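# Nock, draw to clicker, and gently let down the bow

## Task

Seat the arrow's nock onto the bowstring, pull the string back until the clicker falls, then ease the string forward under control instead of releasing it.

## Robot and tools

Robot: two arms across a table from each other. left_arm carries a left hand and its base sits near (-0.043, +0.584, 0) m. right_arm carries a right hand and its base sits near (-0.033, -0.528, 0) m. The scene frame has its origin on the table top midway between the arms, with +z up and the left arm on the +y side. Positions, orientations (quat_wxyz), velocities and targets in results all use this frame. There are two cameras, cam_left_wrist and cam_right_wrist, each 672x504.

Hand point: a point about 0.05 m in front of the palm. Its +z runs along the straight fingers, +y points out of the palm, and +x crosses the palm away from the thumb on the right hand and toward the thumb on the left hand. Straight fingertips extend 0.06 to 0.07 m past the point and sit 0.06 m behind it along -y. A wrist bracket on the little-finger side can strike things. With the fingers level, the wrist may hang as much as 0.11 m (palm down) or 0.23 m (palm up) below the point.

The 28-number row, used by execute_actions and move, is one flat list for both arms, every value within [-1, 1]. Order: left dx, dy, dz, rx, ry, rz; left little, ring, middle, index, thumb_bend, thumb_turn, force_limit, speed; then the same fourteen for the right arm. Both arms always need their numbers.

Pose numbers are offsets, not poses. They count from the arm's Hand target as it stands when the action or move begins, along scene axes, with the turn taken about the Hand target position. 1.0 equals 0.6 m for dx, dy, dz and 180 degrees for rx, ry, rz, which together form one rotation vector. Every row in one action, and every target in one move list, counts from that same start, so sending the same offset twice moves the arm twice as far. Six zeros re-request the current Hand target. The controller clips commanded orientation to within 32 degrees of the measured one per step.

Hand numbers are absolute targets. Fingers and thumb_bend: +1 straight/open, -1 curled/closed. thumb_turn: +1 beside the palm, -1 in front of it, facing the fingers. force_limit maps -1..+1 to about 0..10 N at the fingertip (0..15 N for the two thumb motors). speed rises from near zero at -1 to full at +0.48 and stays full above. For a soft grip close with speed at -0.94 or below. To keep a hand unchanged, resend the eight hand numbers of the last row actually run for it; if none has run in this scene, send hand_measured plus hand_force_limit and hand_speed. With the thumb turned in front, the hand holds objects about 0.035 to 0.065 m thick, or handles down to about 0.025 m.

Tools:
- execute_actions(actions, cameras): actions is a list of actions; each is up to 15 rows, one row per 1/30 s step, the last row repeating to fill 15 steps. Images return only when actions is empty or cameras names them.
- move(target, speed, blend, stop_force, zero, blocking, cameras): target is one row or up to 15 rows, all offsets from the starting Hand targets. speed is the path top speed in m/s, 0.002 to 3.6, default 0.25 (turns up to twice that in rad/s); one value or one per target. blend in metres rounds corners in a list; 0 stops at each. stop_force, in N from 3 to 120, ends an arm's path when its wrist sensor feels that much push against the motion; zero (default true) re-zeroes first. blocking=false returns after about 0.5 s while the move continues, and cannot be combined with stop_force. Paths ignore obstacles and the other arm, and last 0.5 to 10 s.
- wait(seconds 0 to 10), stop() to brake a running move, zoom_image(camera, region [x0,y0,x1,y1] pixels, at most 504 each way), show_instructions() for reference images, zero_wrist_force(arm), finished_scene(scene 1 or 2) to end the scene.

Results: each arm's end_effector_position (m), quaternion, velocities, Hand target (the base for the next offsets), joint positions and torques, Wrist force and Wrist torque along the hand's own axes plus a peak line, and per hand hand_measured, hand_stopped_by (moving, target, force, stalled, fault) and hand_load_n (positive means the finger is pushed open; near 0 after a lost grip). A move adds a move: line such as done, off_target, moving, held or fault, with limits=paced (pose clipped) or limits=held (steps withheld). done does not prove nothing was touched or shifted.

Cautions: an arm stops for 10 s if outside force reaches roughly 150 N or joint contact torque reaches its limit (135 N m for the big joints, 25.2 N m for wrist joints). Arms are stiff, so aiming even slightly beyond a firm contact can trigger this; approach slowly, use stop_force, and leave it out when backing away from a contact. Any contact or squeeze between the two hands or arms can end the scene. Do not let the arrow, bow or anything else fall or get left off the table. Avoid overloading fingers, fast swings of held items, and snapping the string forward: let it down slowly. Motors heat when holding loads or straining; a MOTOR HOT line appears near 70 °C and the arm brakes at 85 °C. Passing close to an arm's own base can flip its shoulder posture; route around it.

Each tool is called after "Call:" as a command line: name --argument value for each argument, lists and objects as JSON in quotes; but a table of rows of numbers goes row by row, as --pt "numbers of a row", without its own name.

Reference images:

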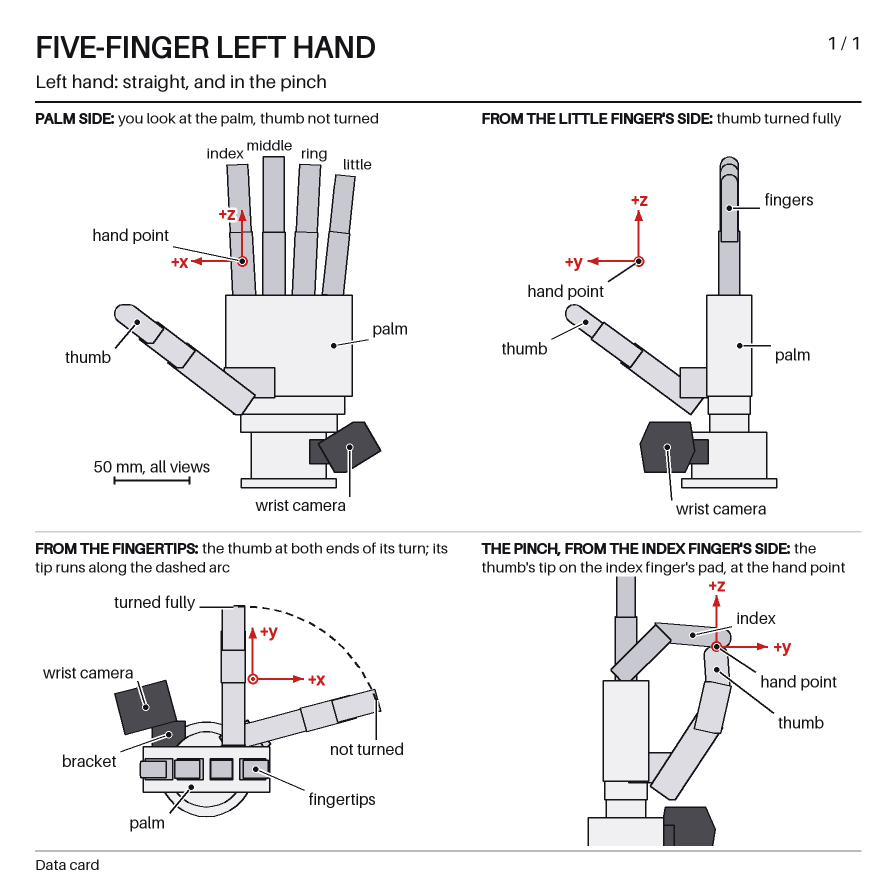

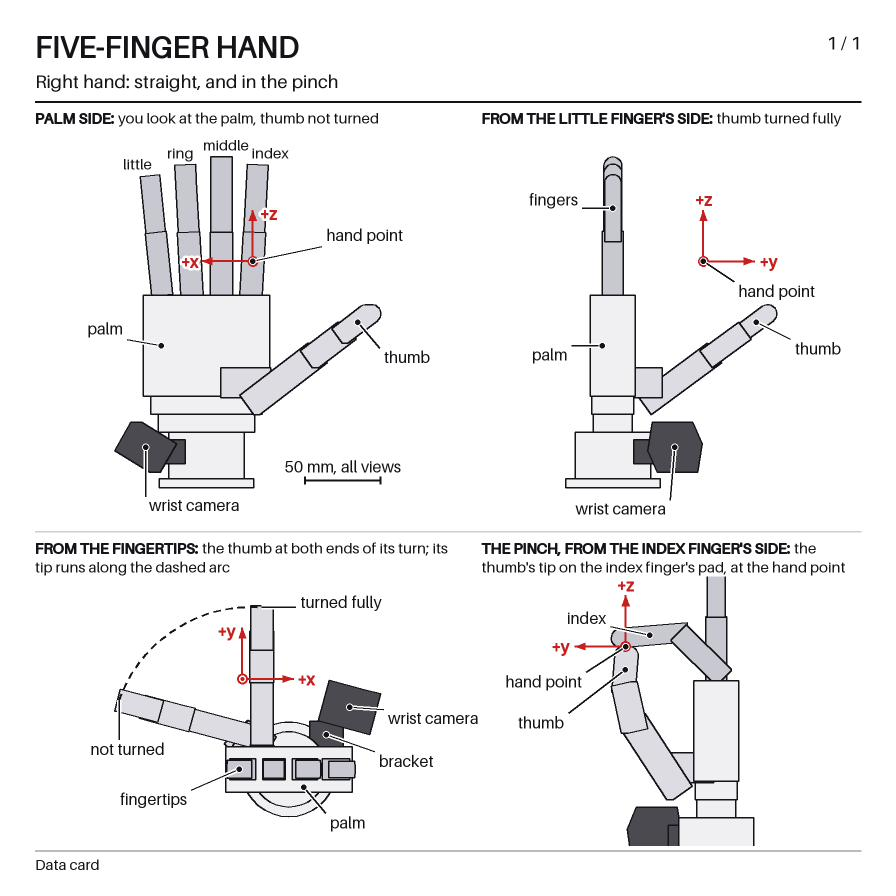

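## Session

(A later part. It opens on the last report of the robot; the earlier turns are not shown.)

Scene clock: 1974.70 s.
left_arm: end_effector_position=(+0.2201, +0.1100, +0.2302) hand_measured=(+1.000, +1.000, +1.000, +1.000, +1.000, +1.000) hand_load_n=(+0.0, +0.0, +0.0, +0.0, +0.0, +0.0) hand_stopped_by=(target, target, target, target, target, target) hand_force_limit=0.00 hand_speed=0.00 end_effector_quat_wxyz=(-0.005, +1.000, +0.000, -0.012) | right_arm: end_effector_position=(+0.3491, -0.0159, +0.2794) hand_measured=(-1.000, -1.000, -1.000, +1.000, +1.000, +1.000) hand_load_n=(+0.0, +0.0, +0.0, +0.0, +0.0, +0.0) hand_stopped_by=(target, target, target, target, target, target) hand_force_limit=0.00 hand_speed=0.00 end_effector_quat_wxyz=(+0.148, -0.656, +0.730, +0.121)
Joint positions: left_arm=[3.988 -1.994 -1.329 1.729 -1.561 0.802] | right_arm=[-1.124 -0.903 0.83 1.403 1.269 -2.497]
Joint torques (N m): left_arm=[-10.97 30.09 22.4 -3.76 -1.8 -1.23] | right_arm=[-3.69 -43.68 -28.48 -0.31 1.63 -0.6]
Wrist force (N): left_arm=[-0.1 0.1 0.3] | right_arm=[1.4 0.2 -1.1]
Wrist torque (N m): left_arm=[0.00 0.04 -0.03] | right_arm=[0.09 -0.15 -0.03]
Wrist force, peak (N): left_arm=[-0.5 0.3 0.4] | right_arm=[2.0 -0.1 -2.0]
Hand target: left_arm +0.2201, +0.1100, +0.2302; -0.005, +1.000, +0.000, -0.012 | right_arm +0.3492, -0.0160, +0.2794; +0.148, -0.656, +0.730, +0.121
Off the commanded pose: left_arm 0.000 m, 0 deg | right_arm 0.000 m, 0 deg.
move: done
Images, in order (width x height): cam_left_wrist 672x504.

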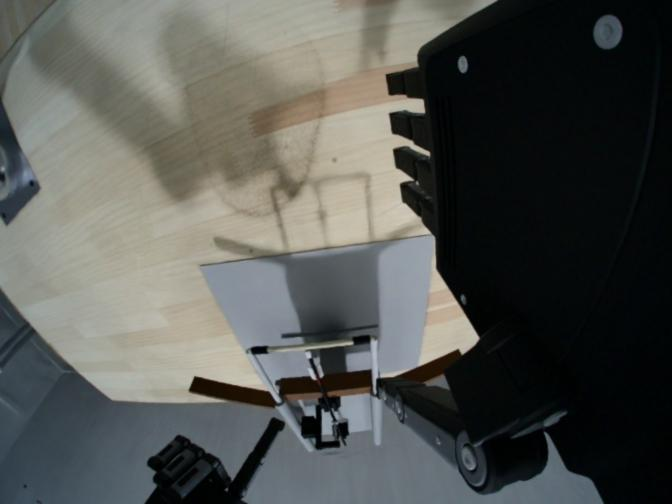

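Call:
move --pt "0 0 0 0 0 0 1 1 1 1 1 1 0 0 0.0043 0.0535 -0.071 0 0 0 -1 -1 -1 1 1 1 0 0" --pt "0 0 0 0 0 0 1 1 1 1 1 1 0 0 0.0043 0.0535 -0.0933 0 0 0 -1 -1 -1 1 1 1 0 0" --speed '[0.08,0.005]' --stop_force 3 --cameras '["cam_left_wrist"]'

Call:
zoom_image --camera "cam_left_wrist" --region '[300, 340, 350, 390]'

Scene clock: 2031.03 s.
left_arm: end_effector_position=(+0.2201, +0.1100, +0.2302) hand_measured=(+1.000, +1.000, +1.000, +1.000, +1.000, +1.000) hand_load_n=(+0.5, +0.0, -0.5, +0.0, +0.0, +0.0) hand_stopped_by=(target, target, target, target, target, target) hand_force_limit=0.00 hand_speed=0.00 end_effector_quat_wxyz=(-0.005, +1.000, +0.000, -0.012) | right_arm: end_effector_position=(+0.3518, +0.0161, +0.2234) hand_measured=(-1.000, -1.000, -1.000, +1.000, +1.000, +1.000) hand_load_n=(+0.0, +0.0, +0.0, +0.0, +0.0, +0.0) hand_stopped_by=(target, target, target, target, target, target) hand_force_limit=0.00 hand_speed=0.00 end_effector_quat_wxyz=(+0.148, -0.656, +0.730, +0.121)
Joint positions: left_arm=[3.988 -1.994 -1.329 1.729 -1.561 0.802] | right_arm=[-1.078 -0.831 0.848 1.3 1.28 -2.451]
Joint torques (N m): left_arm=[-3.95 37.79 18.8 -1.63 0.91 0.75] | right_arm=[-5.22 -40.52 -28.16 4.2 -1.31 -1.8]
Wrist force (N): left_arm=[0.2 0.1 0.1] | right_arm=[1.1 0.3 -0.8]
Wrist torque (N m): left_arm=[0.02 0.00 -0.02] | right_arm=[0.06 -0.14 0.05]
Wrist force, peak (N): left_arm=[-0.1 0.3 0.7] | right_arm=[1.5 0.0 -1.7]
Hand target: left_arm +0.2201, +0.1100, +0.2302; -0.005, +1.000, +0.000, -0.012 | right_arm +0.3518, +0.0161, +0.2234; +0.148, -0.656, +0.730, +0.121
Off the commanded pose: left_arm 0.000 m, 0 deg | right_arm 0.000 m, 0 deg.
move: done
Images, in order (width x height): cam_left_wrist 672x504.

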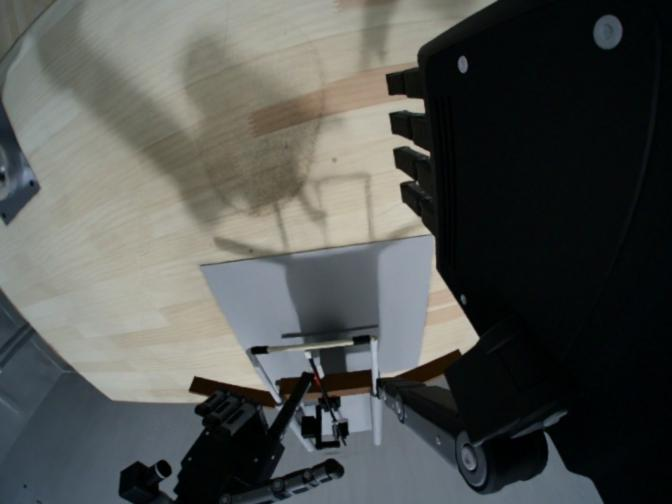

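Scaled by 10.080 from the camera's 672x504 image, which has a finer 960x720 frame.

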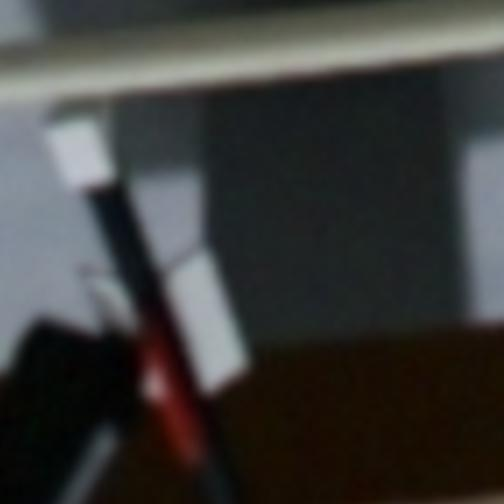

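Call:
move --pt "0 0 0 0 0 0 1 1 1 1 1 1 0 0 0 0 0.02 0 0 0 -1 -1 -1 1 1 1 0 0" --pt "0 0 0 0 0 0 1 1 1 1 1 1 0 0 0 -0.05 0.09 0 0 0 -1 -1 -1 1 1 1 0 0" --speed '[0.015,0.08]' --cameras '["cam_left_wrist"]'

Call:
zoom_image --camera "cam_left_wrist" --region '[300, 343, 328, 390]'

Call:
zoom_image --camera "cam_left_wrist" --region '[240, 330, 390, 480]'

Scene clock: 2037.03 s.
left_arm: end_effector_position=(+0.2201, +0.1100, +0.2302) hand_measured=(+1.000, +1.000, +1.000, +1.000, +1.000, +1.000) hand_load_n=(+0.0, +0.0, +0.0, +0.0, +0.0, +0.0) hand_stopped_by=(target, target, target, target, target, target) hand_force_limit=0.00 hand_speed=0.00 end_effector_quat_wxyz=(-0.005, +1.000, +0.000, -0.012) | right_arm: end_effector_position=(+0.3518, -0.0138, +0.2775) hand_measured=(-1.000, -1.000, -1.000, +1.000, +1.000, +1.000) hand_load_n=(+0.0, +0.0, +0.0, +0.0, +0.0, +0.0) hand_stopped_by=(target, target, target, target, target, target) hand_force_limit=0.00 hand_speed=0.00 end_effector_quat_wxyz=(+0.148, -0.656, +0.730, +0.121)
Joint positions: left_arm=[3.988 -1.994 -1.329 1.729 -1.561 0.802] | right_arm=[-1.123 -0.893 0.817 1.404 1.269 -2.497]
Joint torques (N m): left_arm=[1.77 37.72 17.96 -1.66 2.27 0.92] | right_arm=[5.89 -38.14 -18.78 -0.51 0.62 1.29]
Wrist force (N): left_arm=[0.0 0.2 0.1] | right_arm=[1.4 0.1 -0.9]
Wrist torque (N m): left_arm=[0.03 0.02 -0.04] | right_arm=[0.09 -0.18 0.08]
Wrist force, peak (N): left_arm=[-0.2 -0.2 0.7] | right_arm=[1.5 0.1 -1.9]
Hand target: left_arm +0.2201, +0.1100, +0.2302; -0.005, +1.000, +0.000, -0.012 | right_arm +0.3518, -0.0139, +0.2774; +0.148, -0.656, +0.730, +0.121
Off the commanded pose: left_arm 0.000 m, 0 deg | right_arm 0.000 m, 0 deg.
move: done
Images, in order (width x height): cam_left_wrist 672x504.

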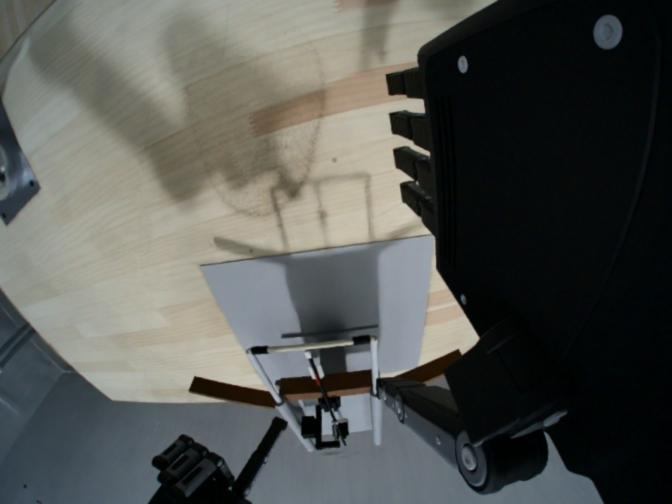

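Scaled by 10.723 from the camera's 672x504 image, which has a finer 960x720 frame.

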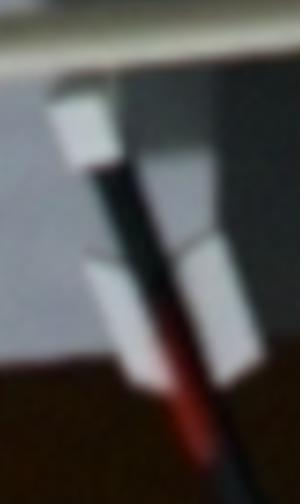

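Scaled by 3.360 from the camera's 672x504 image, which has a finer 960x720 frame.

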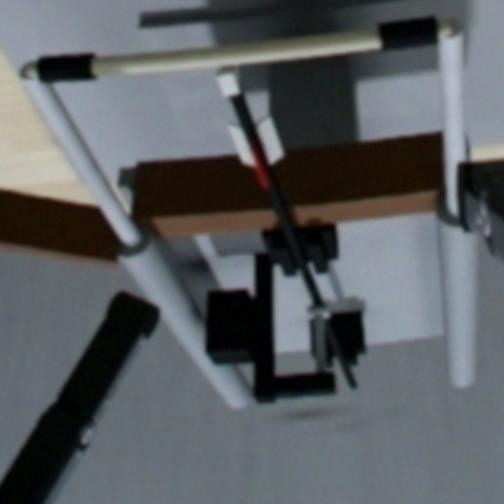

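Call:
move --pt "-0.1167 -0.05 0.0167 0 -0.272 0 1 1 1 1 1 1 0 0 0 0 0 0 0 0 -1 -1 -1 1 1 1 0 0" --pt "0.0417 -0.0947 -0.0602 0 -0.272 0 1 1 1 1 1 1 0 0 0 0 0 0 0 0 -1 -1 -1 1 1 1 0 0" --speed '[0.2,0.1]' --blend '[0.01,0]' --cameras '["cam_left_wrist"]'

Scene clock: 2056.63 s.
left_arm: end_effector_position=(+0.2451, +0.0532, +0.1941) hand_measured=(+1.000, +1.000, +1.000, +1.000, +1.000, +1.000) hand_load_n=(+0.0, +0.0, +0.0, +0.0, +0.0, +0.0) hand_stopped_by=(target, target, target, target, target, target) hand_force_limit=0.00 hand_speed=0.00 end_effector_quat_wxyz=(-0.004, +0.915, +0.002, +0.404) | right_arm: end_effector_position=(+0.3518, -0.0139, +0.2774) hand_measured=(-1.000, -1.000, -1.000, +1.000, +1.000, +1.000) hand_load_n=(+0.0, +0.0, +0.5, +0.0, +0.0, +0.0) hand_stopped_by=(target, target, target, target, target, target) hand_force_limit=0.00 hand_speed=0.00 end_effector_quat_wxyz=(+0.148, -0.656, +0.730, +0.121)
Joint positions: left_arm=[3.64 -2.042 -1.517 2.425 -2.302 0.619] | right_arm=[-1.123 -0.892 0.818 1.404 1.269 -2.497]
Joint torques (N m): left_arm=[-7.02 36.91 13.98 -2.34 -3.49 -0.56] | right_arm=[5.92 -40.94 -11.7 2.35 1.48 1.36]
Wrist force (N): left_arm=[0.1 0.4 -0.2] | right_arm=[1.4 0.0 -1.0]
Wrist torque (N m): left_arm=[0.12 -0.04 -0.06] | right_arm=[0.08 -0.18 0.07]
Wrist force, peak (N): left_arm=[-0.6 0.1 -1.0] | right_arm=[1.6 0.1 -1.2]
Hand target: left_arm +0.2451, +0.0532, +0.1941; -0.004, +0.915, +0.002, +0.404 | right_arm +0.3518, -0.0139, +0.2774; +0.148, -0.656, +0.730, +0.121
Off the commanded pose: left_arm 0.000 m, 0 deg | right_arm 0.000 m, 0 deg.
move: done
Images, in order (width x height): cam_left_wrist 672x504.

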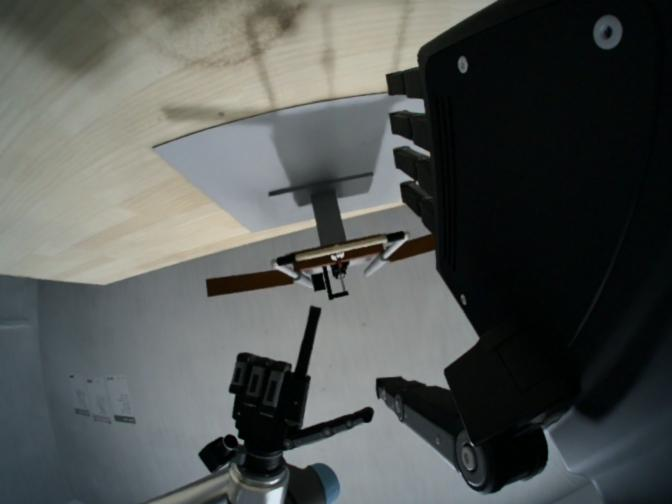

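Call:
zoom_image --camera "cam_left_wrist" --region '[300, 225, 380, 305]'

Call:
zoom_image --camera "cam_left_wrist" --region '[325, 235, 355, 265]'

Scaled by 6.300 from the camera's 672x504 image, which has a finer 960x720 frame.

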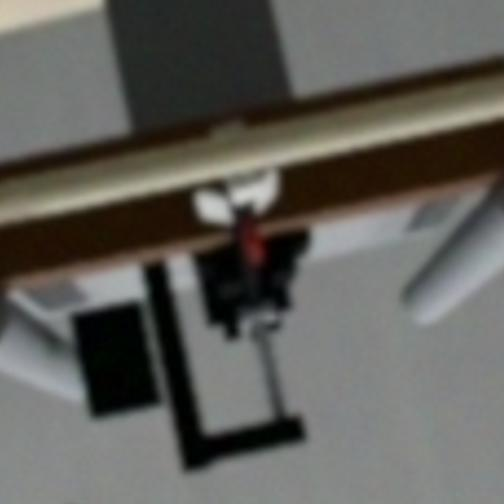

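Scaled by 16.800 from the camera's 672x504 image, which has a finer 960x720 frame.

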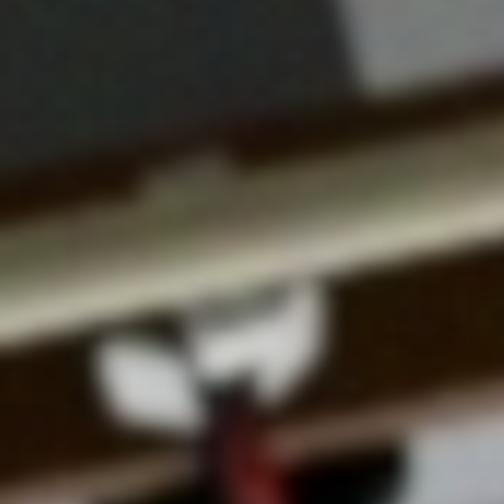

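Call:
move --target '[0,0,0,0,0,0,1,1,1,1,1,1,0,0, 0.0495,0.1215,-0.004,-0.1215,0.0127,0,-1,-1,1,1,1,1,0,0]' --speed 0.12 --cameras '["all"]'

Call:
zoom_image --camera "cam_left_wrist" --region '[280, 205, 400, 325]'

Scene clock: 2146.07 s.
left_arm: end_effector_position=(+0.2451, +0.0532, +0.1941) hand_measured=(+1.000, +1.000, +1.000, +1.000, +1.000, +1.000) hand_load_n=(+0.0, +0.0, +0.0, +0.0, +0.0, +0.0) hand_stopped_by=(target, target, target, target, target, target) hand_force_limit=0.00 hand_speed=0.00 end_effector_quat_wxyz=(-0.004, +0.915, +0.002, +0.404) | right_arm: end_effector_position=(+0.3805, +0.0579, +0.2742) hand_measured=(-1.000, -1.000, +1.000, +1.000, +1.000, +1.000) hand_load_n=(+0.0, +0.0, +0.0, +0.0, +0.0, +0.0) hand_stopped_by=(target, target, target, target, target, target) hand_force_limit=0.00 hand_speed=0.00 end_effector_quat_wxyz=(+0.149, -0.630, +0.761, +0.034)
Joint positions: left_arm=[3.64 -2.042 -1.517 2.425 -2.302 0.619] | right_arm=[-0.979 -0.499 0.035 1.74 1.49 -2.296]
Joint torques (N m): left_arm=[-12.44 32.05 12.69 -0.65 -3.36 0.83] | right_arm=[-5.66 -61.31 -9 4.48 -0.72 -1.35]
Wrist force (N): left_arm=[0.1 -0.2 -0.7] | right_arm=[1.3 0.5 -0.4]
Wrist torque (N m): left_arm=[0.07 -0.06 -0.04] | right_arm=[0.04 -0.17 0.12]
Wrist force, peak (N): left_arm=[0.1 -0.2 -0.7] | right_arm=[2.1 0.4 -1.3]
Hand target: left_arm +0.2451, +0.0532, +0.1941; -0.004, +0.915, +0.002, +0.404 | right_arm +0.3815, +0.0590, +0.2750; +0.006, -0.670, +0.742, -0.007
Off the commanded pose: left_arm 0.000 m, 0 deg | right_arm 0.002 m, 18 deg.
elbow stopped short (right arm): the move would have taken joint 3 (elbow) straighter than the controller allows.
move: off_target (right_arm)

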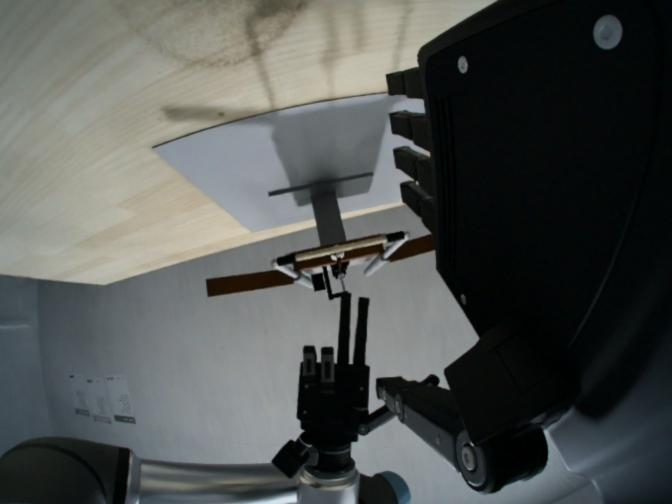

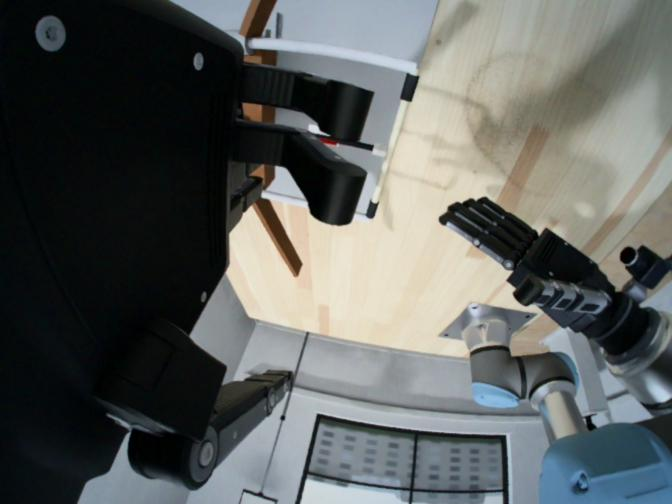

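Scaled by 4.200 from the camera's 672x504 image, which has a finer 960x720 frame.

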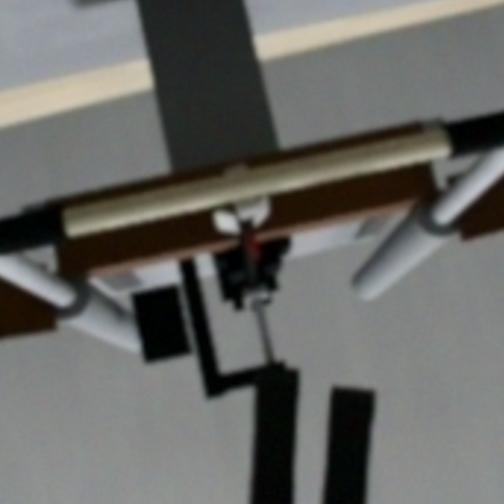

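Call:
move --target '[0,0,0,0,0,0,1,1,1,1,1,1,0,0, -0.0012,-0.0343,-0.0167,0.1215,-0.0127,0,-1,-1,1,1,1,1,0,0]' --speed 0.12 --cameras '["all"]'

Call:
zoom_image --camera "cam_left_wrist" --region '[280, 205, 400, 325]'

Call:
zoom_image --camera "cam_right_wrist" --region '[220, 20, 460, 240]'

Scene clock: 2168.67 s.
left_arm: end_effector_position=(+0.2451, +0.0532, +0.1941) hand_measured=(+1.000, +1.000, +1.000, +1.000, +1.000, +1.000) hand_load_n=(+0.0, +0.0, +0.0, +0.0, +0.0, +0.0) hand_stopped_by=(target, target, target, target, target, target) hand_force_limit=0.00 hand_speed=0.00 end_effector_quat_wxyz=(-0.004, +0.915, +0.002, +0.404) | right_arm: end_effector_position=(+0.3808, +0.0384, +0.2650) hand_measured=(-1.000, -1.000, +1.000, +1.000, +1.000, +1.000) hand_load_n=(+0.0, +0.0, +0.0, +0.0, +0.0, +0.0) hand_stopped_by=(target, target, target, target, target, target) hand_force_limit=0.00 hand_speed=0.00 end_effector_quat_wxyz=(+0.148, -0.656, +0.730, +0.121)
Joint positions: left_arm=[3.64 -2.042 -1.517 2.425 -2.302 0.619] | right_arm=[-1.071 -0.671 0.452 1.533 1.282 -2.444]
Joint torques (N m): left_arm=[-11.72 31.81 12.79 -0.88 -3.34 0.14] | right_arm=[0.84 -45.04 -20.98 4.64 -0.69 -0.34]
Wrist force (N): left_arm=[0.3 0.0 -0.2] | right_arm=[1.2 0.4 -0.4]
Wrist torque (N m): left_arm=[0.07 -0.07 -0.03] | right_arm=[0.04 -0.15 -0.04]
Wrist force, peak (N): left_arm=[0.2 0.1 -0.6] | right_arm=[1.6 0.3 -0.3]
Hand target: left_arm +0.2451, +0.0532, +0.1941; -0.004, +0.915, +0.002, +0.404 | right_arm +0.3808, +0.0385, +0.2650; +0.148, -0.656, +0.730, +0.121
Off the commanded pose: left_arm 0.000 m, 0 deg | right_arm 0.000 m, 0 deg.
move: done

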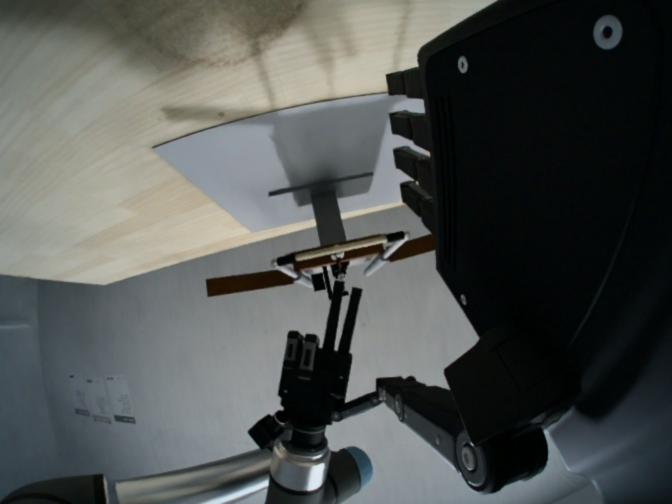

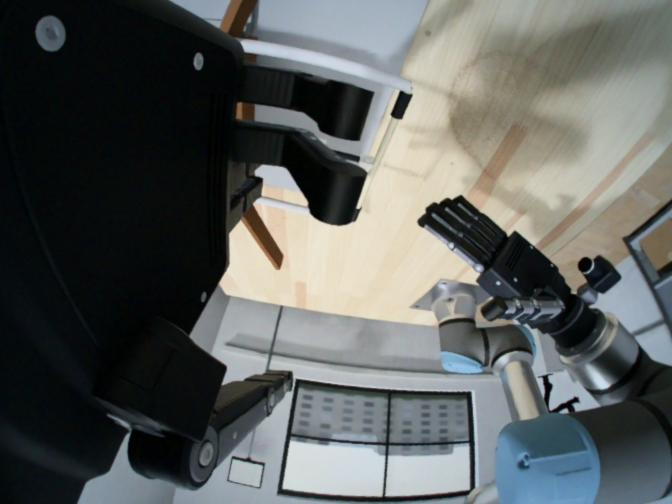

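Scaled by 4.200 from the camera's 672x504 image, which has a finer 960x720 frame.

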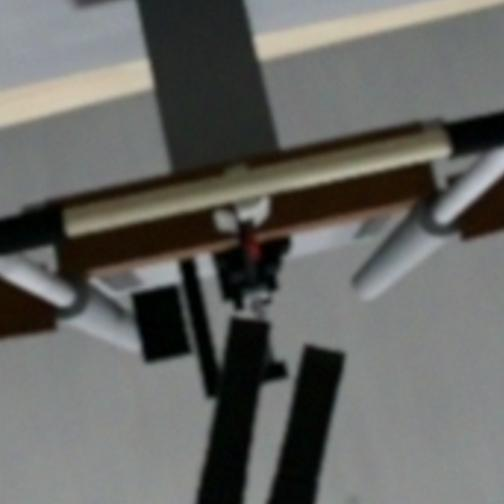

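Scaled by 2.100 from the camera's 672x504 image, which has a finer 960x720 frame.

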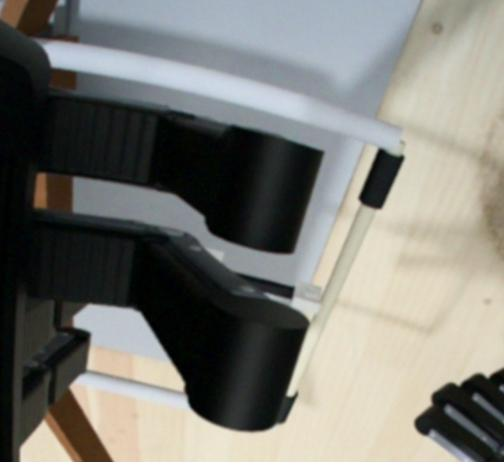

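Call:
move --target '[0,0,0,0,0,0,1,1,1,1,1,1,0,0, 0,0.004,-0.045,0,0,0,-1,-1,1,1,1,1,0,0]' --speed 0.04 --stop_force 3 --cameras '["cam_left_wrist"]'

Call:
zoom_image --camera "cam_left_wrist" --region '[310, 235, 370, 295]'

Scene clock: 2189.20 s.
left_arm: end_effector_position=(+0.2451, +0.0532, +0.1941) hand_measured=(+1.000, +1.000, +1.000, +1.000, +1.000, +1.000) hand_load_n=(+0.0, +0.0, +0.0, +0.0, +0.0, +0.0) hand_stopped_by=(target, target, target, target, target, target) hand_force_limit=0.00 hand_speed=0.00 end_effector_quat_wxyz=(-0.004, +0.915, +0.002, +0.404) | right_arm: end_effector_position=(+0.3808, +0.0409, +0.2380) hand_measured=(-1.000, -1.000, +1.000, +1.000, +1.000, +1.000) hand_load_n=(+0.0, +0.0, -0.5, +0.0, +0.0, +0.0) hand_stopped_by=(target, target, target, target, target, target) hand_force_limit=0.00 hand_speed=0.00 end_effector_quat_wxyz=(+0.148, -0.656, +0.730, +0.121)
Joint positions: left_arm=[3.64 -2.042 -1.517 2.425 -2.302 0.619] | right_arm=[-1.068 -0.686 0.55 1.449 1.283 -2.441]
Joint torques (N m): left_arm=[-12.1 32.08 14.73 -1.3 -3.45 -0.54] | right_arm=[-3.8 -46.32 -28.16 4.61 -0.68 -0.46]
Wrist force (N): left_arm=[0.3 0.1 -0.3] | right_arm=[1.2 0.6 -1.5]
Wrist torque (N m): left_arm=[0.09 -0.09 -0.03] | right_arm=[0.09 -0.22 -0.02]
Wrist force, peak (N): left_arm=[0.1 0.2 -0.6] | right_arm=[1.1 0.6 -1.8]
Hand target: left_arm +0.2451, +0.0532, +0.1941; -0.004, +0.915, +0.002, +0.404 | right_arm +0.3808, +0.0409, +0.2380; +0.148, -0.656, +0.730, +0.121
Off the commanded pose: left_arm 0.000 m, 0 deg | right_arm 0.000 m, 0 deg.
move: done
Images, in order (width x height): cam_left_wrist 672x504.

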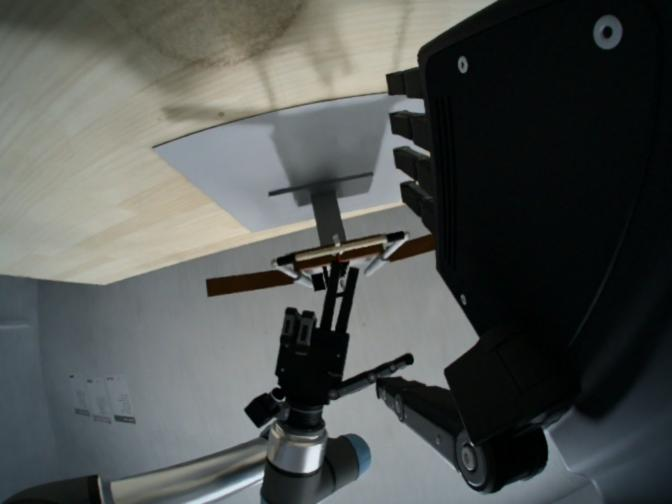

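Scaled by 8.400 from the camera's 672x504 image, which has a finer 960x720 frame.

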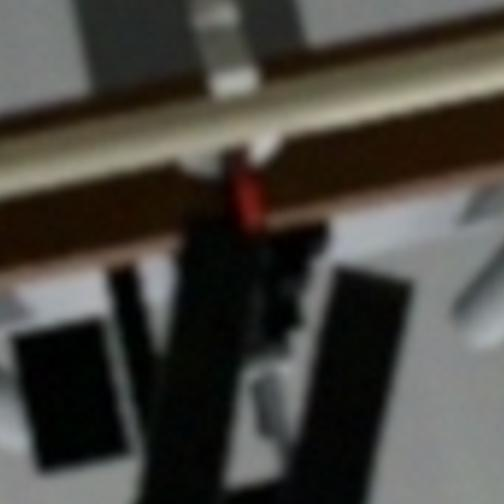

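Call:
move --target '[0,0,0,0,0,0,1,1,1,1,1,1,0,0, 0,0,0.045,0,0,0,-1,-1,1,1,1,1,0,0]' --speed 0.015 --cameras '["cam_left_wrist"]'

Call:
zoom_image --camera "cam_left_wrist" --region '[310, 235, 370, 295]'

Call:
zoom_image --camera "cam_left_wrist" --region '[325, 235, 355, 265]'

Scene clock: 2198.60 s.
left_arm: end_effector_position=(+0.2451, +0.0532, +0.1941) hand_measured=(+1.000, +1.000, +1.000, +1.000, +1.000, +1.000) hand_load_n=(+0.0, +0.0, +0.0, +0.0, +0.0, +0.0) hand_stopped_by=(target, target, target, target, target, target) hand_force_limit=0.00 hand_speed=0.00 end_effector_quat_wxyz=(-0.004, +0.915, +0.002, +0.404) | right_arm: end_effector_position=(+0.3807, +0.0408, +0.2650) hand_measured=(-1.000, -1.000, +1.000, +1.000, +1.000, +1.000) hand_load_n=(+0.5, +0.0, +0.0, +0.0, +0.0, +0.0) hand_stopped_by=(target, target, target, target, target, target) hand_force_limit=0.00 hand_speed=0.00 end_effector_quat_wxyz=(+0.148, -0.656, +0.730, +0.121)
Joint positions: left_arm=[3.64 -2.042 -1.517 2.425 -2.302 0.619] | right_arm=[-1.068 -0.662 0.435 1.54 1.283 -2.441]
Joint torques (N m): left_arm=[-11.57 31.18 14.25 -1.61 -3.45 -0.99] | right_arm=[-2.16 -53.52 -12.28 -0.52 -0.39 0.58]
Wrist force (N): left_arm=[0.2 -0.2 -0.3] | right_arm=[1.2 0.4 -0.2]
Wrist torque (N m): left_arm=[0.03 -0.07 -0.03] | right_arm=[0.04 -0.16 -0.03]
Wrist force, peak (N): left_arm=[0.7 -0.3 0.0] | right_arm=[1.1 0.6 -1.8]
Hand target: left_arm +0.2451, +0.0532, +0.1941; -0.004, +0.915, +0.002, +0.404 | right_arm +0.3808, +0.0409, +0.2650; +0.148, -0.656, +0.730, +0.121
Off the commanded pose: left_arm 0.000 m, 0 deg | right_arm 0.000 m, 0 deg.
move: done
Images, in order (width x height): cam_left_wrist 672x504.

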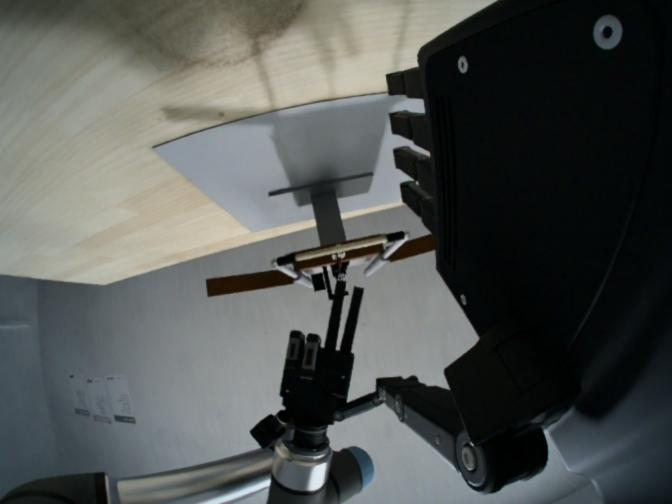

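Scaled by 8.400 from the camera's 672x504 image, which has a finer 960x720 frame.

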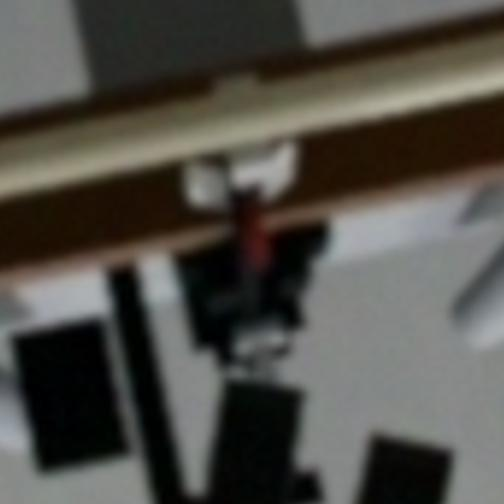

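Scaled by 16.800 from the camera's 672x504 image, which has a finer 960x720 frame.

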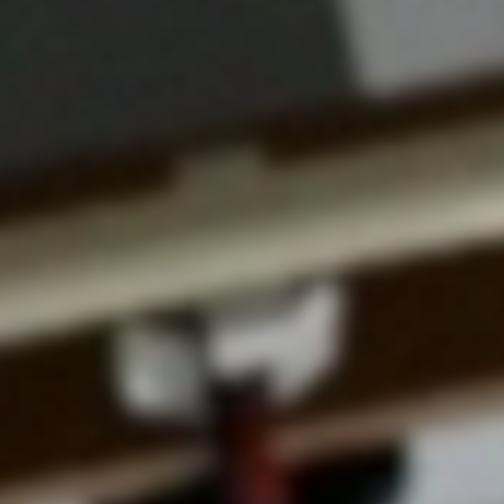

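Call:
move --pt "0 0 0 0 0 0 1 1 1 1 1 1 0 0 -0.0037 -0.0353 0.0018 0 0 0 -1 -1 1 1 1 1 0 0" --pt "0 0 0 0 0 0 1 1 1 1 1 1 0 0 0 0 -0.0862 0 0 0 -1 -1 1 1 1 1 0 0" --speed '[0.05,0.015]' --stop_force 3 --cameras '["cam_left_wrist"]'

Call:
zoom_image --camera "cam_left_wrist" --region '[310, 235, 370, 295]'

Call:
zoom_image --camera "cam_left_wrist" --region '[325, 235, 355, 265]'

Scene clock: 2222.53 s.
left_arm: end_effector_position=(+0.2451, +0.0532, +0.1941) hand_measured=(+1.000, +1.000, +1.000, +1.000, +1.000, +1.000) hand_load_n=(+0.0, +0.0, +0.0, +0.0, +0.0, +0.0) hand_stopped_by=(target, target, target, target, target, target) hand_force_limit=0.00 hand_speed=0.00 end_effector_quat_wxyz=(-0.004, +0.915, +0.002, +0.404) | right_arm: end_effector_position=(+0.3808, +0.0409, +0.2132) hand_measured=(-1.000, -1.000, +1.000, +1.000, +1.000, +1.000) hand_load_n=(+0.0, +0.0, +0.0, +0.0, +0.0, +0.0) hand_stopped_by=(target, target, target, target, target, target) hand_force_limit=0.00 hand_speed=0.00 end_effector_quat_wxyz=(+0.148, -0.656, +0.730, +0.121)
Joint positions: left_arm=[3.64 -2.042 -1.517 2.425 -2.302 0.619] | right_arm=[-1.068 -0.697 0.633 1.377 1.283 -2.441]
Joint torques (N m): left_arm=[-10.55 31.38 15.55 -2.41 -3.22 -1.17] | right_arm=[-3.41 -61.35 -28.77 4.67 -0.27 -1.42]
Wrist force (N): left_arm=[0.1 -0.1 -0.3] | right_arm=[1.1 0.1 -0.1]
Wrist torque (N m): left_arm=[0.07 -0.05 -0.04] | right_arm=[0.01 -0.19 -0.04]
Wrist force, peak (N): left_arm=[0.6 0.1 -0.4] | right_arm=[1.8 0.3 -1.1]
Hand target: left_arm +0.2451, +0.0532, +0.1941; -0.004, +0.915, +0.002, +0.404 | right_arm +0.3808, +0.0409, +0.2133; +0.148, -0.656, +0.730, +0.121
Off the commanded pose: left_arm 0.000 m, 0 deg | right_arm 0.000 m, 0 deg.
move: done
Images, in order (width x height): cam_left_wrist 672x504.

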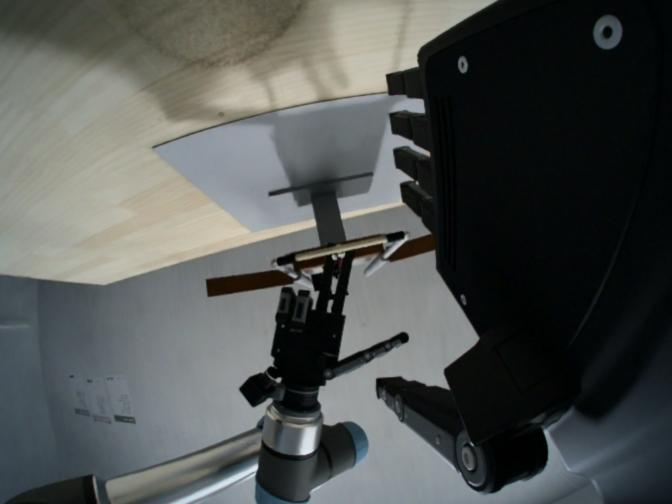

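Scaled by 8.400 from the camera's 672x504 image, which has a finer 960x720 frame.

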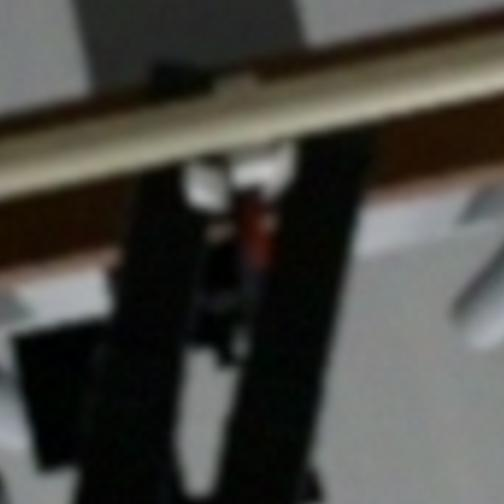

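Scaled by 16.800 from the camera's 672x504 image, which has a finer 960x720 frame.

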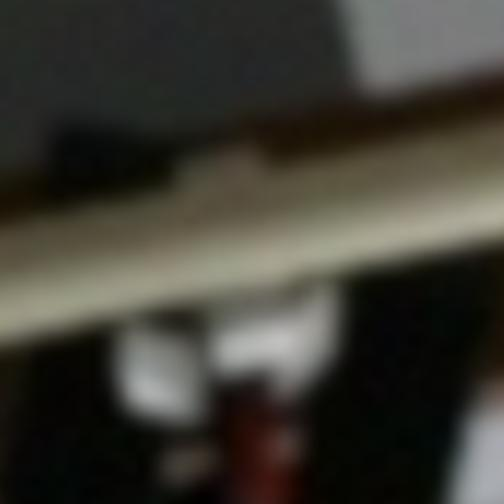

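Call:
move --target '[0,0,0,0,0,0,1,1,1,1,1,1,0,0, -0.0133,0.0014,0,0,0,0,-1,-1,1,1,1,1,0,0]' --speed 0.006 --stop_force 3 --cameras '["cam_left_wrist"]'

Call:
zoom_image --camera "cam_left_wrist" --region '[310, 235, 370, 295]'

Call:
zoom_image --camera "cam_left_wrist" --region '[325, 235, 355, 265]'

Scene clock: 2232.80 s.
left_arm: end_effector_position=(+0.2451, +0.0532, +0.1941) hand_measured=(+1.000, +1.000, +1.000, +1.000, +1.000, +1.000) hand_load_n=(+0.0, +0.0, +0.0, +0.0, +0.0, +0.0) hand_stopped_by=(target, target, target, target, target, target) hand_force_limit=0.00 hand_speed=0.00 end_effector_quat_wxyz=(-0.004, +0.915, +0.002, +0.404) | right_arm: end_effector_position=(+0.3728, +0.0417, +0.2133) hand_measured=(-1.000, -1.000, +1.000, +1.000, +1.000, +1.000) hand_load_n=(+0.0, +0.0, +0.0, +0.0, +0.0, +0.0) hand_stopped_by=(target, target, target, target, target, target) hand_force_limit=0.00 hand_speed=0.00 end_effector_quat_wxyz=(+0.148, -0.656, +0.730, +0.121)
Joint positions: left_arm=[3.64 -2.042 -1.517 2.425 -2.302 0.619] | right_arm=[-1.06 -0.717 0.67 1.358 1.285 -2.433]
Joint torques (N m): left_arm=[-11.49 32.48 16.05 -2.68 -3.11 -1.03] | right_arm=[-3.43 -43.99 -28.5 4.44 0.46 -1.28]
Wrist force (N): left_arm=[0.1 -0.1 -0.2] | right_arm=[1.0 0.1 -0.4]
Wrist torque (N m): left_arm=[0.06 -0.06 -0.05] | right_arm=[0.02 -0.16 -0.08]
Wrist force, peak (N): left_arm=[-0.2 -0.5 -0.3] | right_arm=[1.3 0.2 -0.4]
Hand target: left_arm +0.2451, +0.0532, +0.1941; -0.004, +0.915, +0.002, +0.404 | right_arm +0.3728, +0.0417, +0.2133; +0.148, -0.656, +0.730, +0.121
Off the commanded pose: left_arm 0.000 m, 0 deg | right_arm 0.000 m, 0 deg.
move: done
Images, in order (width x height): cam_left_wrist 672x504.

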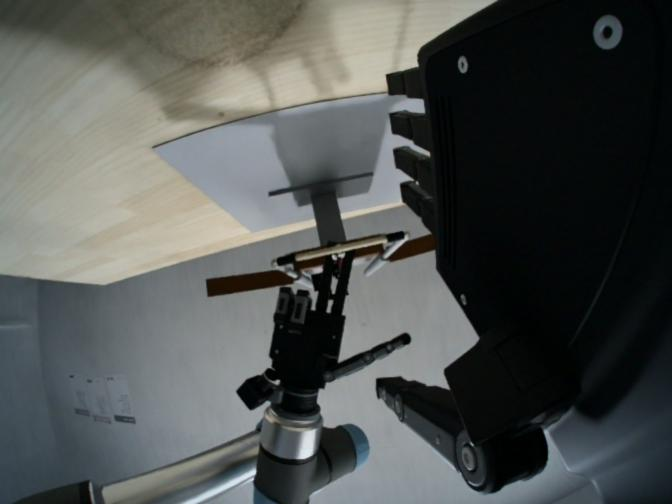

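Scaled by 8.400 from the camera's 672x504 image, which has a finer 960x720 frame.

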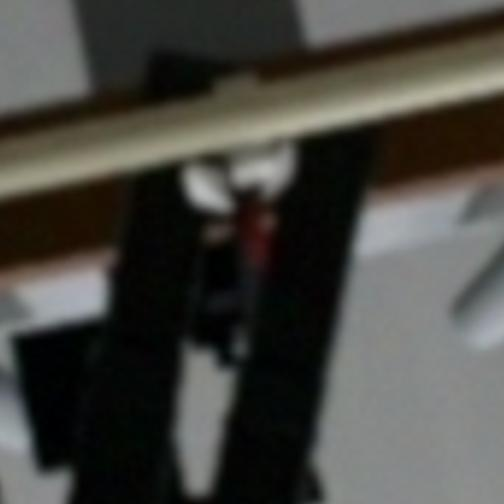

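Scaled by 16.800 from the camera's 672x504 image, which has a finer 960x720 frame.

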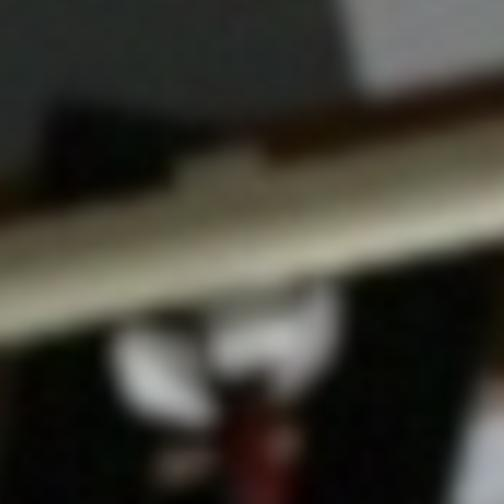

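Call:
move --target '[0,0,0,0,0,0,1,1,1,1,1,1,0,0, -0.01,0.00105,0,0,0,0,-1,-1,1,1,1,1,0,0]' --speed 0.006 --stop_force 3 --cameras '["cam_left_wrist"]'

Call:
zoom_image --camera "cam_left_wrist" --region '[325, 235, 355, 265]'

Scene clock: 2238.83 s.
left_arm: end_effector_position=(+0.2451, +0.0532, +0.1941) hand_measured=(+1.000, +1.000, +1.000, +1.000, +1.000, +1.000) hand_load_n=(+0.0, +0.0, +0.0, +0.0, +0.0, +0.0) hand_stopped_by=(target, target, target, target, target, target) hand_force_limit=0.00 hand_speed=0.00 end_effector_quat_wxyz=(-0.004, +0.915, +0.002, +0.404) | right_arm: end_effector_position=(+0.3668, +0.0423, +0.2133) hand_measured=(-1.000, -1.000, +1.000, +1.000, +1.000, +1.000) hand_load_n=(+0.0, +0.0, +0.0, +0.0, +0.0, +0.0) hand_stopped_by=(target, target, target, target, target, target) hand_force_limit=0.00 hand_speed=0.00 end_effector_quat_wxyz=(+0.148, -0.656, +0.730, +0.121)
Joint positions: left_arm=[3.64 -2.042 -1.517 2.425 -2.302 0.619] | right_arm=[-1.054 -0.732 0.696 1.345 1.286 -2.426]
Joint torques (N m): left_arm=[-10.49 31.73 16.74 -2.77 -3.08 -1.07] | right_arm=[-3.45 -43.7 -29.02 4.46 0.16 -1.19]
Wrist force (N): left_arm=[-0.1 -0.2 -0.5] | right_arm=[1.0 -0.2 -0.6]
Wrist torque (N m): left_arm=[0.05 -0.03 -0.05] | right_arm=[0.01 -0.13 -0.10]
Wrist force, peak (N): left_arm=[-0.3 0.1 -0.7] | right_arm=[1.2 -0.4 -0.2]
Hand target: left_arm +0.2451, +0.0532, +0.1941; -0.004, +0.915, +0.002, +0.404 | right_arm +0.3668, +0.0423, +0.2133; +0.148, -0.656, +0.730, +0.121
Off the commanded pose: left_arm 0.000 m, 0 deg | right_arm 0.000 m, 0 deg.
move: done
Images, in order (width x height): cam_left_wrist 672x504.

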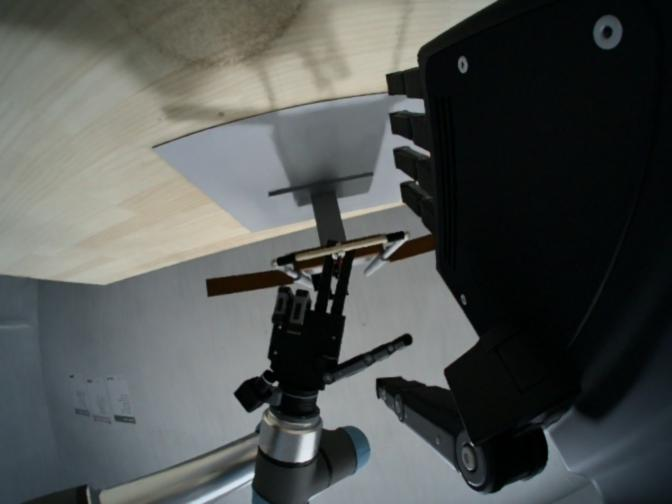

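Scaled by 16.800 from the camera's 672x504 image, which has a finer 960x720 frame.

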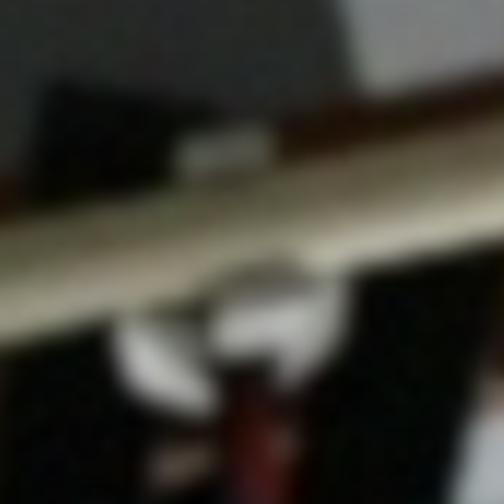

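Call:
move --target '[0,0,0,0,0,0,1,1,1,1,1,1,0,0, -0.01,0.00105,0,0,0,0,-1,-1,1,1,1,1,0,0]' --speed 0.006 --stop_force 4 --cameras '["cam_left_wrist"]'

Call:
zoom_image --camera "cam_left_wrist" --region '[325, 235, 355, 265]'

Scene clock: 2244.17 s.
left_arm: end_effector_position=(+0.2451, +0.0532, +0.1941) hand_measured=(+1.000, +1.000, +1.000, +1.000, +1.000, +1.000) hand_load_n=(+0.0, +0.0, +0.0, +0.5, +0.0, +0.0) hand_stopped_by=(target, target, target, target, target, target) hand_force_limit=0.00 hand_speed=0.00 end_effector_quat_wxyz=(-0.004, +0.915, +0.002, +0.404) | right_arm: end_effector_position=(+0.3647, +0.0425, +0.2132) hand_measured=(-1.000, -1.000, +1.000, +1.000, +1.000, +1.000) hand_load_n=(+0.0, +0.0, +0.5, +0.5, +0.0, +0.0) hand_stopped_by=(target, target, target, target, target, target) hand_force_limit=0.00 hand_speed=0.00 end_effector_quat_wxyz=(+0.148, -0.656, +0.730, +0.121)
Joint positions: left_arm=[3.64 -2.042 -1.517 2.425 -2.302 0.619] | right_arm=[-1.052 -0.737 0.705 1.341 1.287 -2.424]
Joint torques (N m): left_arm=[-10.88 31.14 17.54 -2.7 -2.88 -1.05] | right_arm=[-3.87 -43.61 -27.85 5.6 -2.36 -2.14]
Wrist force (N): left_arm=[0.1 0.0 -0.3] | right_arm=[1.3 -4.6 0.2]
Wrist torque (N m): left_arm=[0.08 -0.06 -0.04] | right_arm=[0.02 -0.13 -0.13]
Wrist force, peak (N): left_arm=[0.2 -0.1 -0.7] | right_arm=[1.9 -4.7 0.5]
Hand target: left_arm +0.2451, +0.0532, +0.1941; -0.004, +0.915, +0.002, +0.404 | right_arm +0.3647, +0.0425, +0.2132; +0.148, -0.656, +0.730, +0.121 (not the last commanded pose)
Off the commanded pose: left_arm 0.000 m, 0 deg | right_arm 0.004 m, 0 deg.
move: contact (right_arm)
Images, in order (width x height): cam_left_wrist 672x504.

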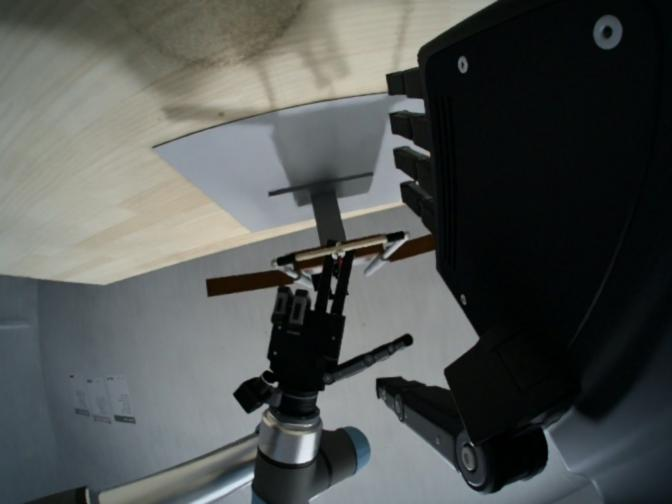

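Scaled by 16.800 from the camera's 672x504 image, which has a finer 960x720 frame.

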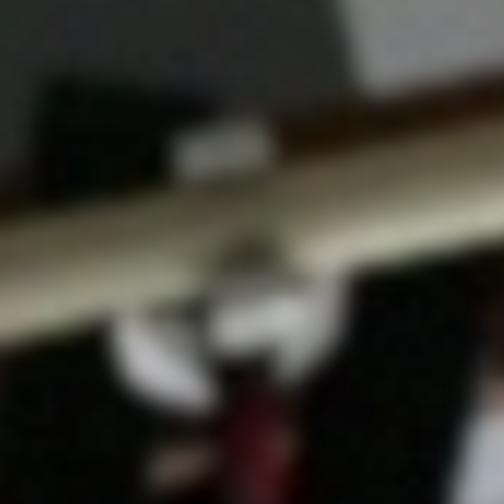

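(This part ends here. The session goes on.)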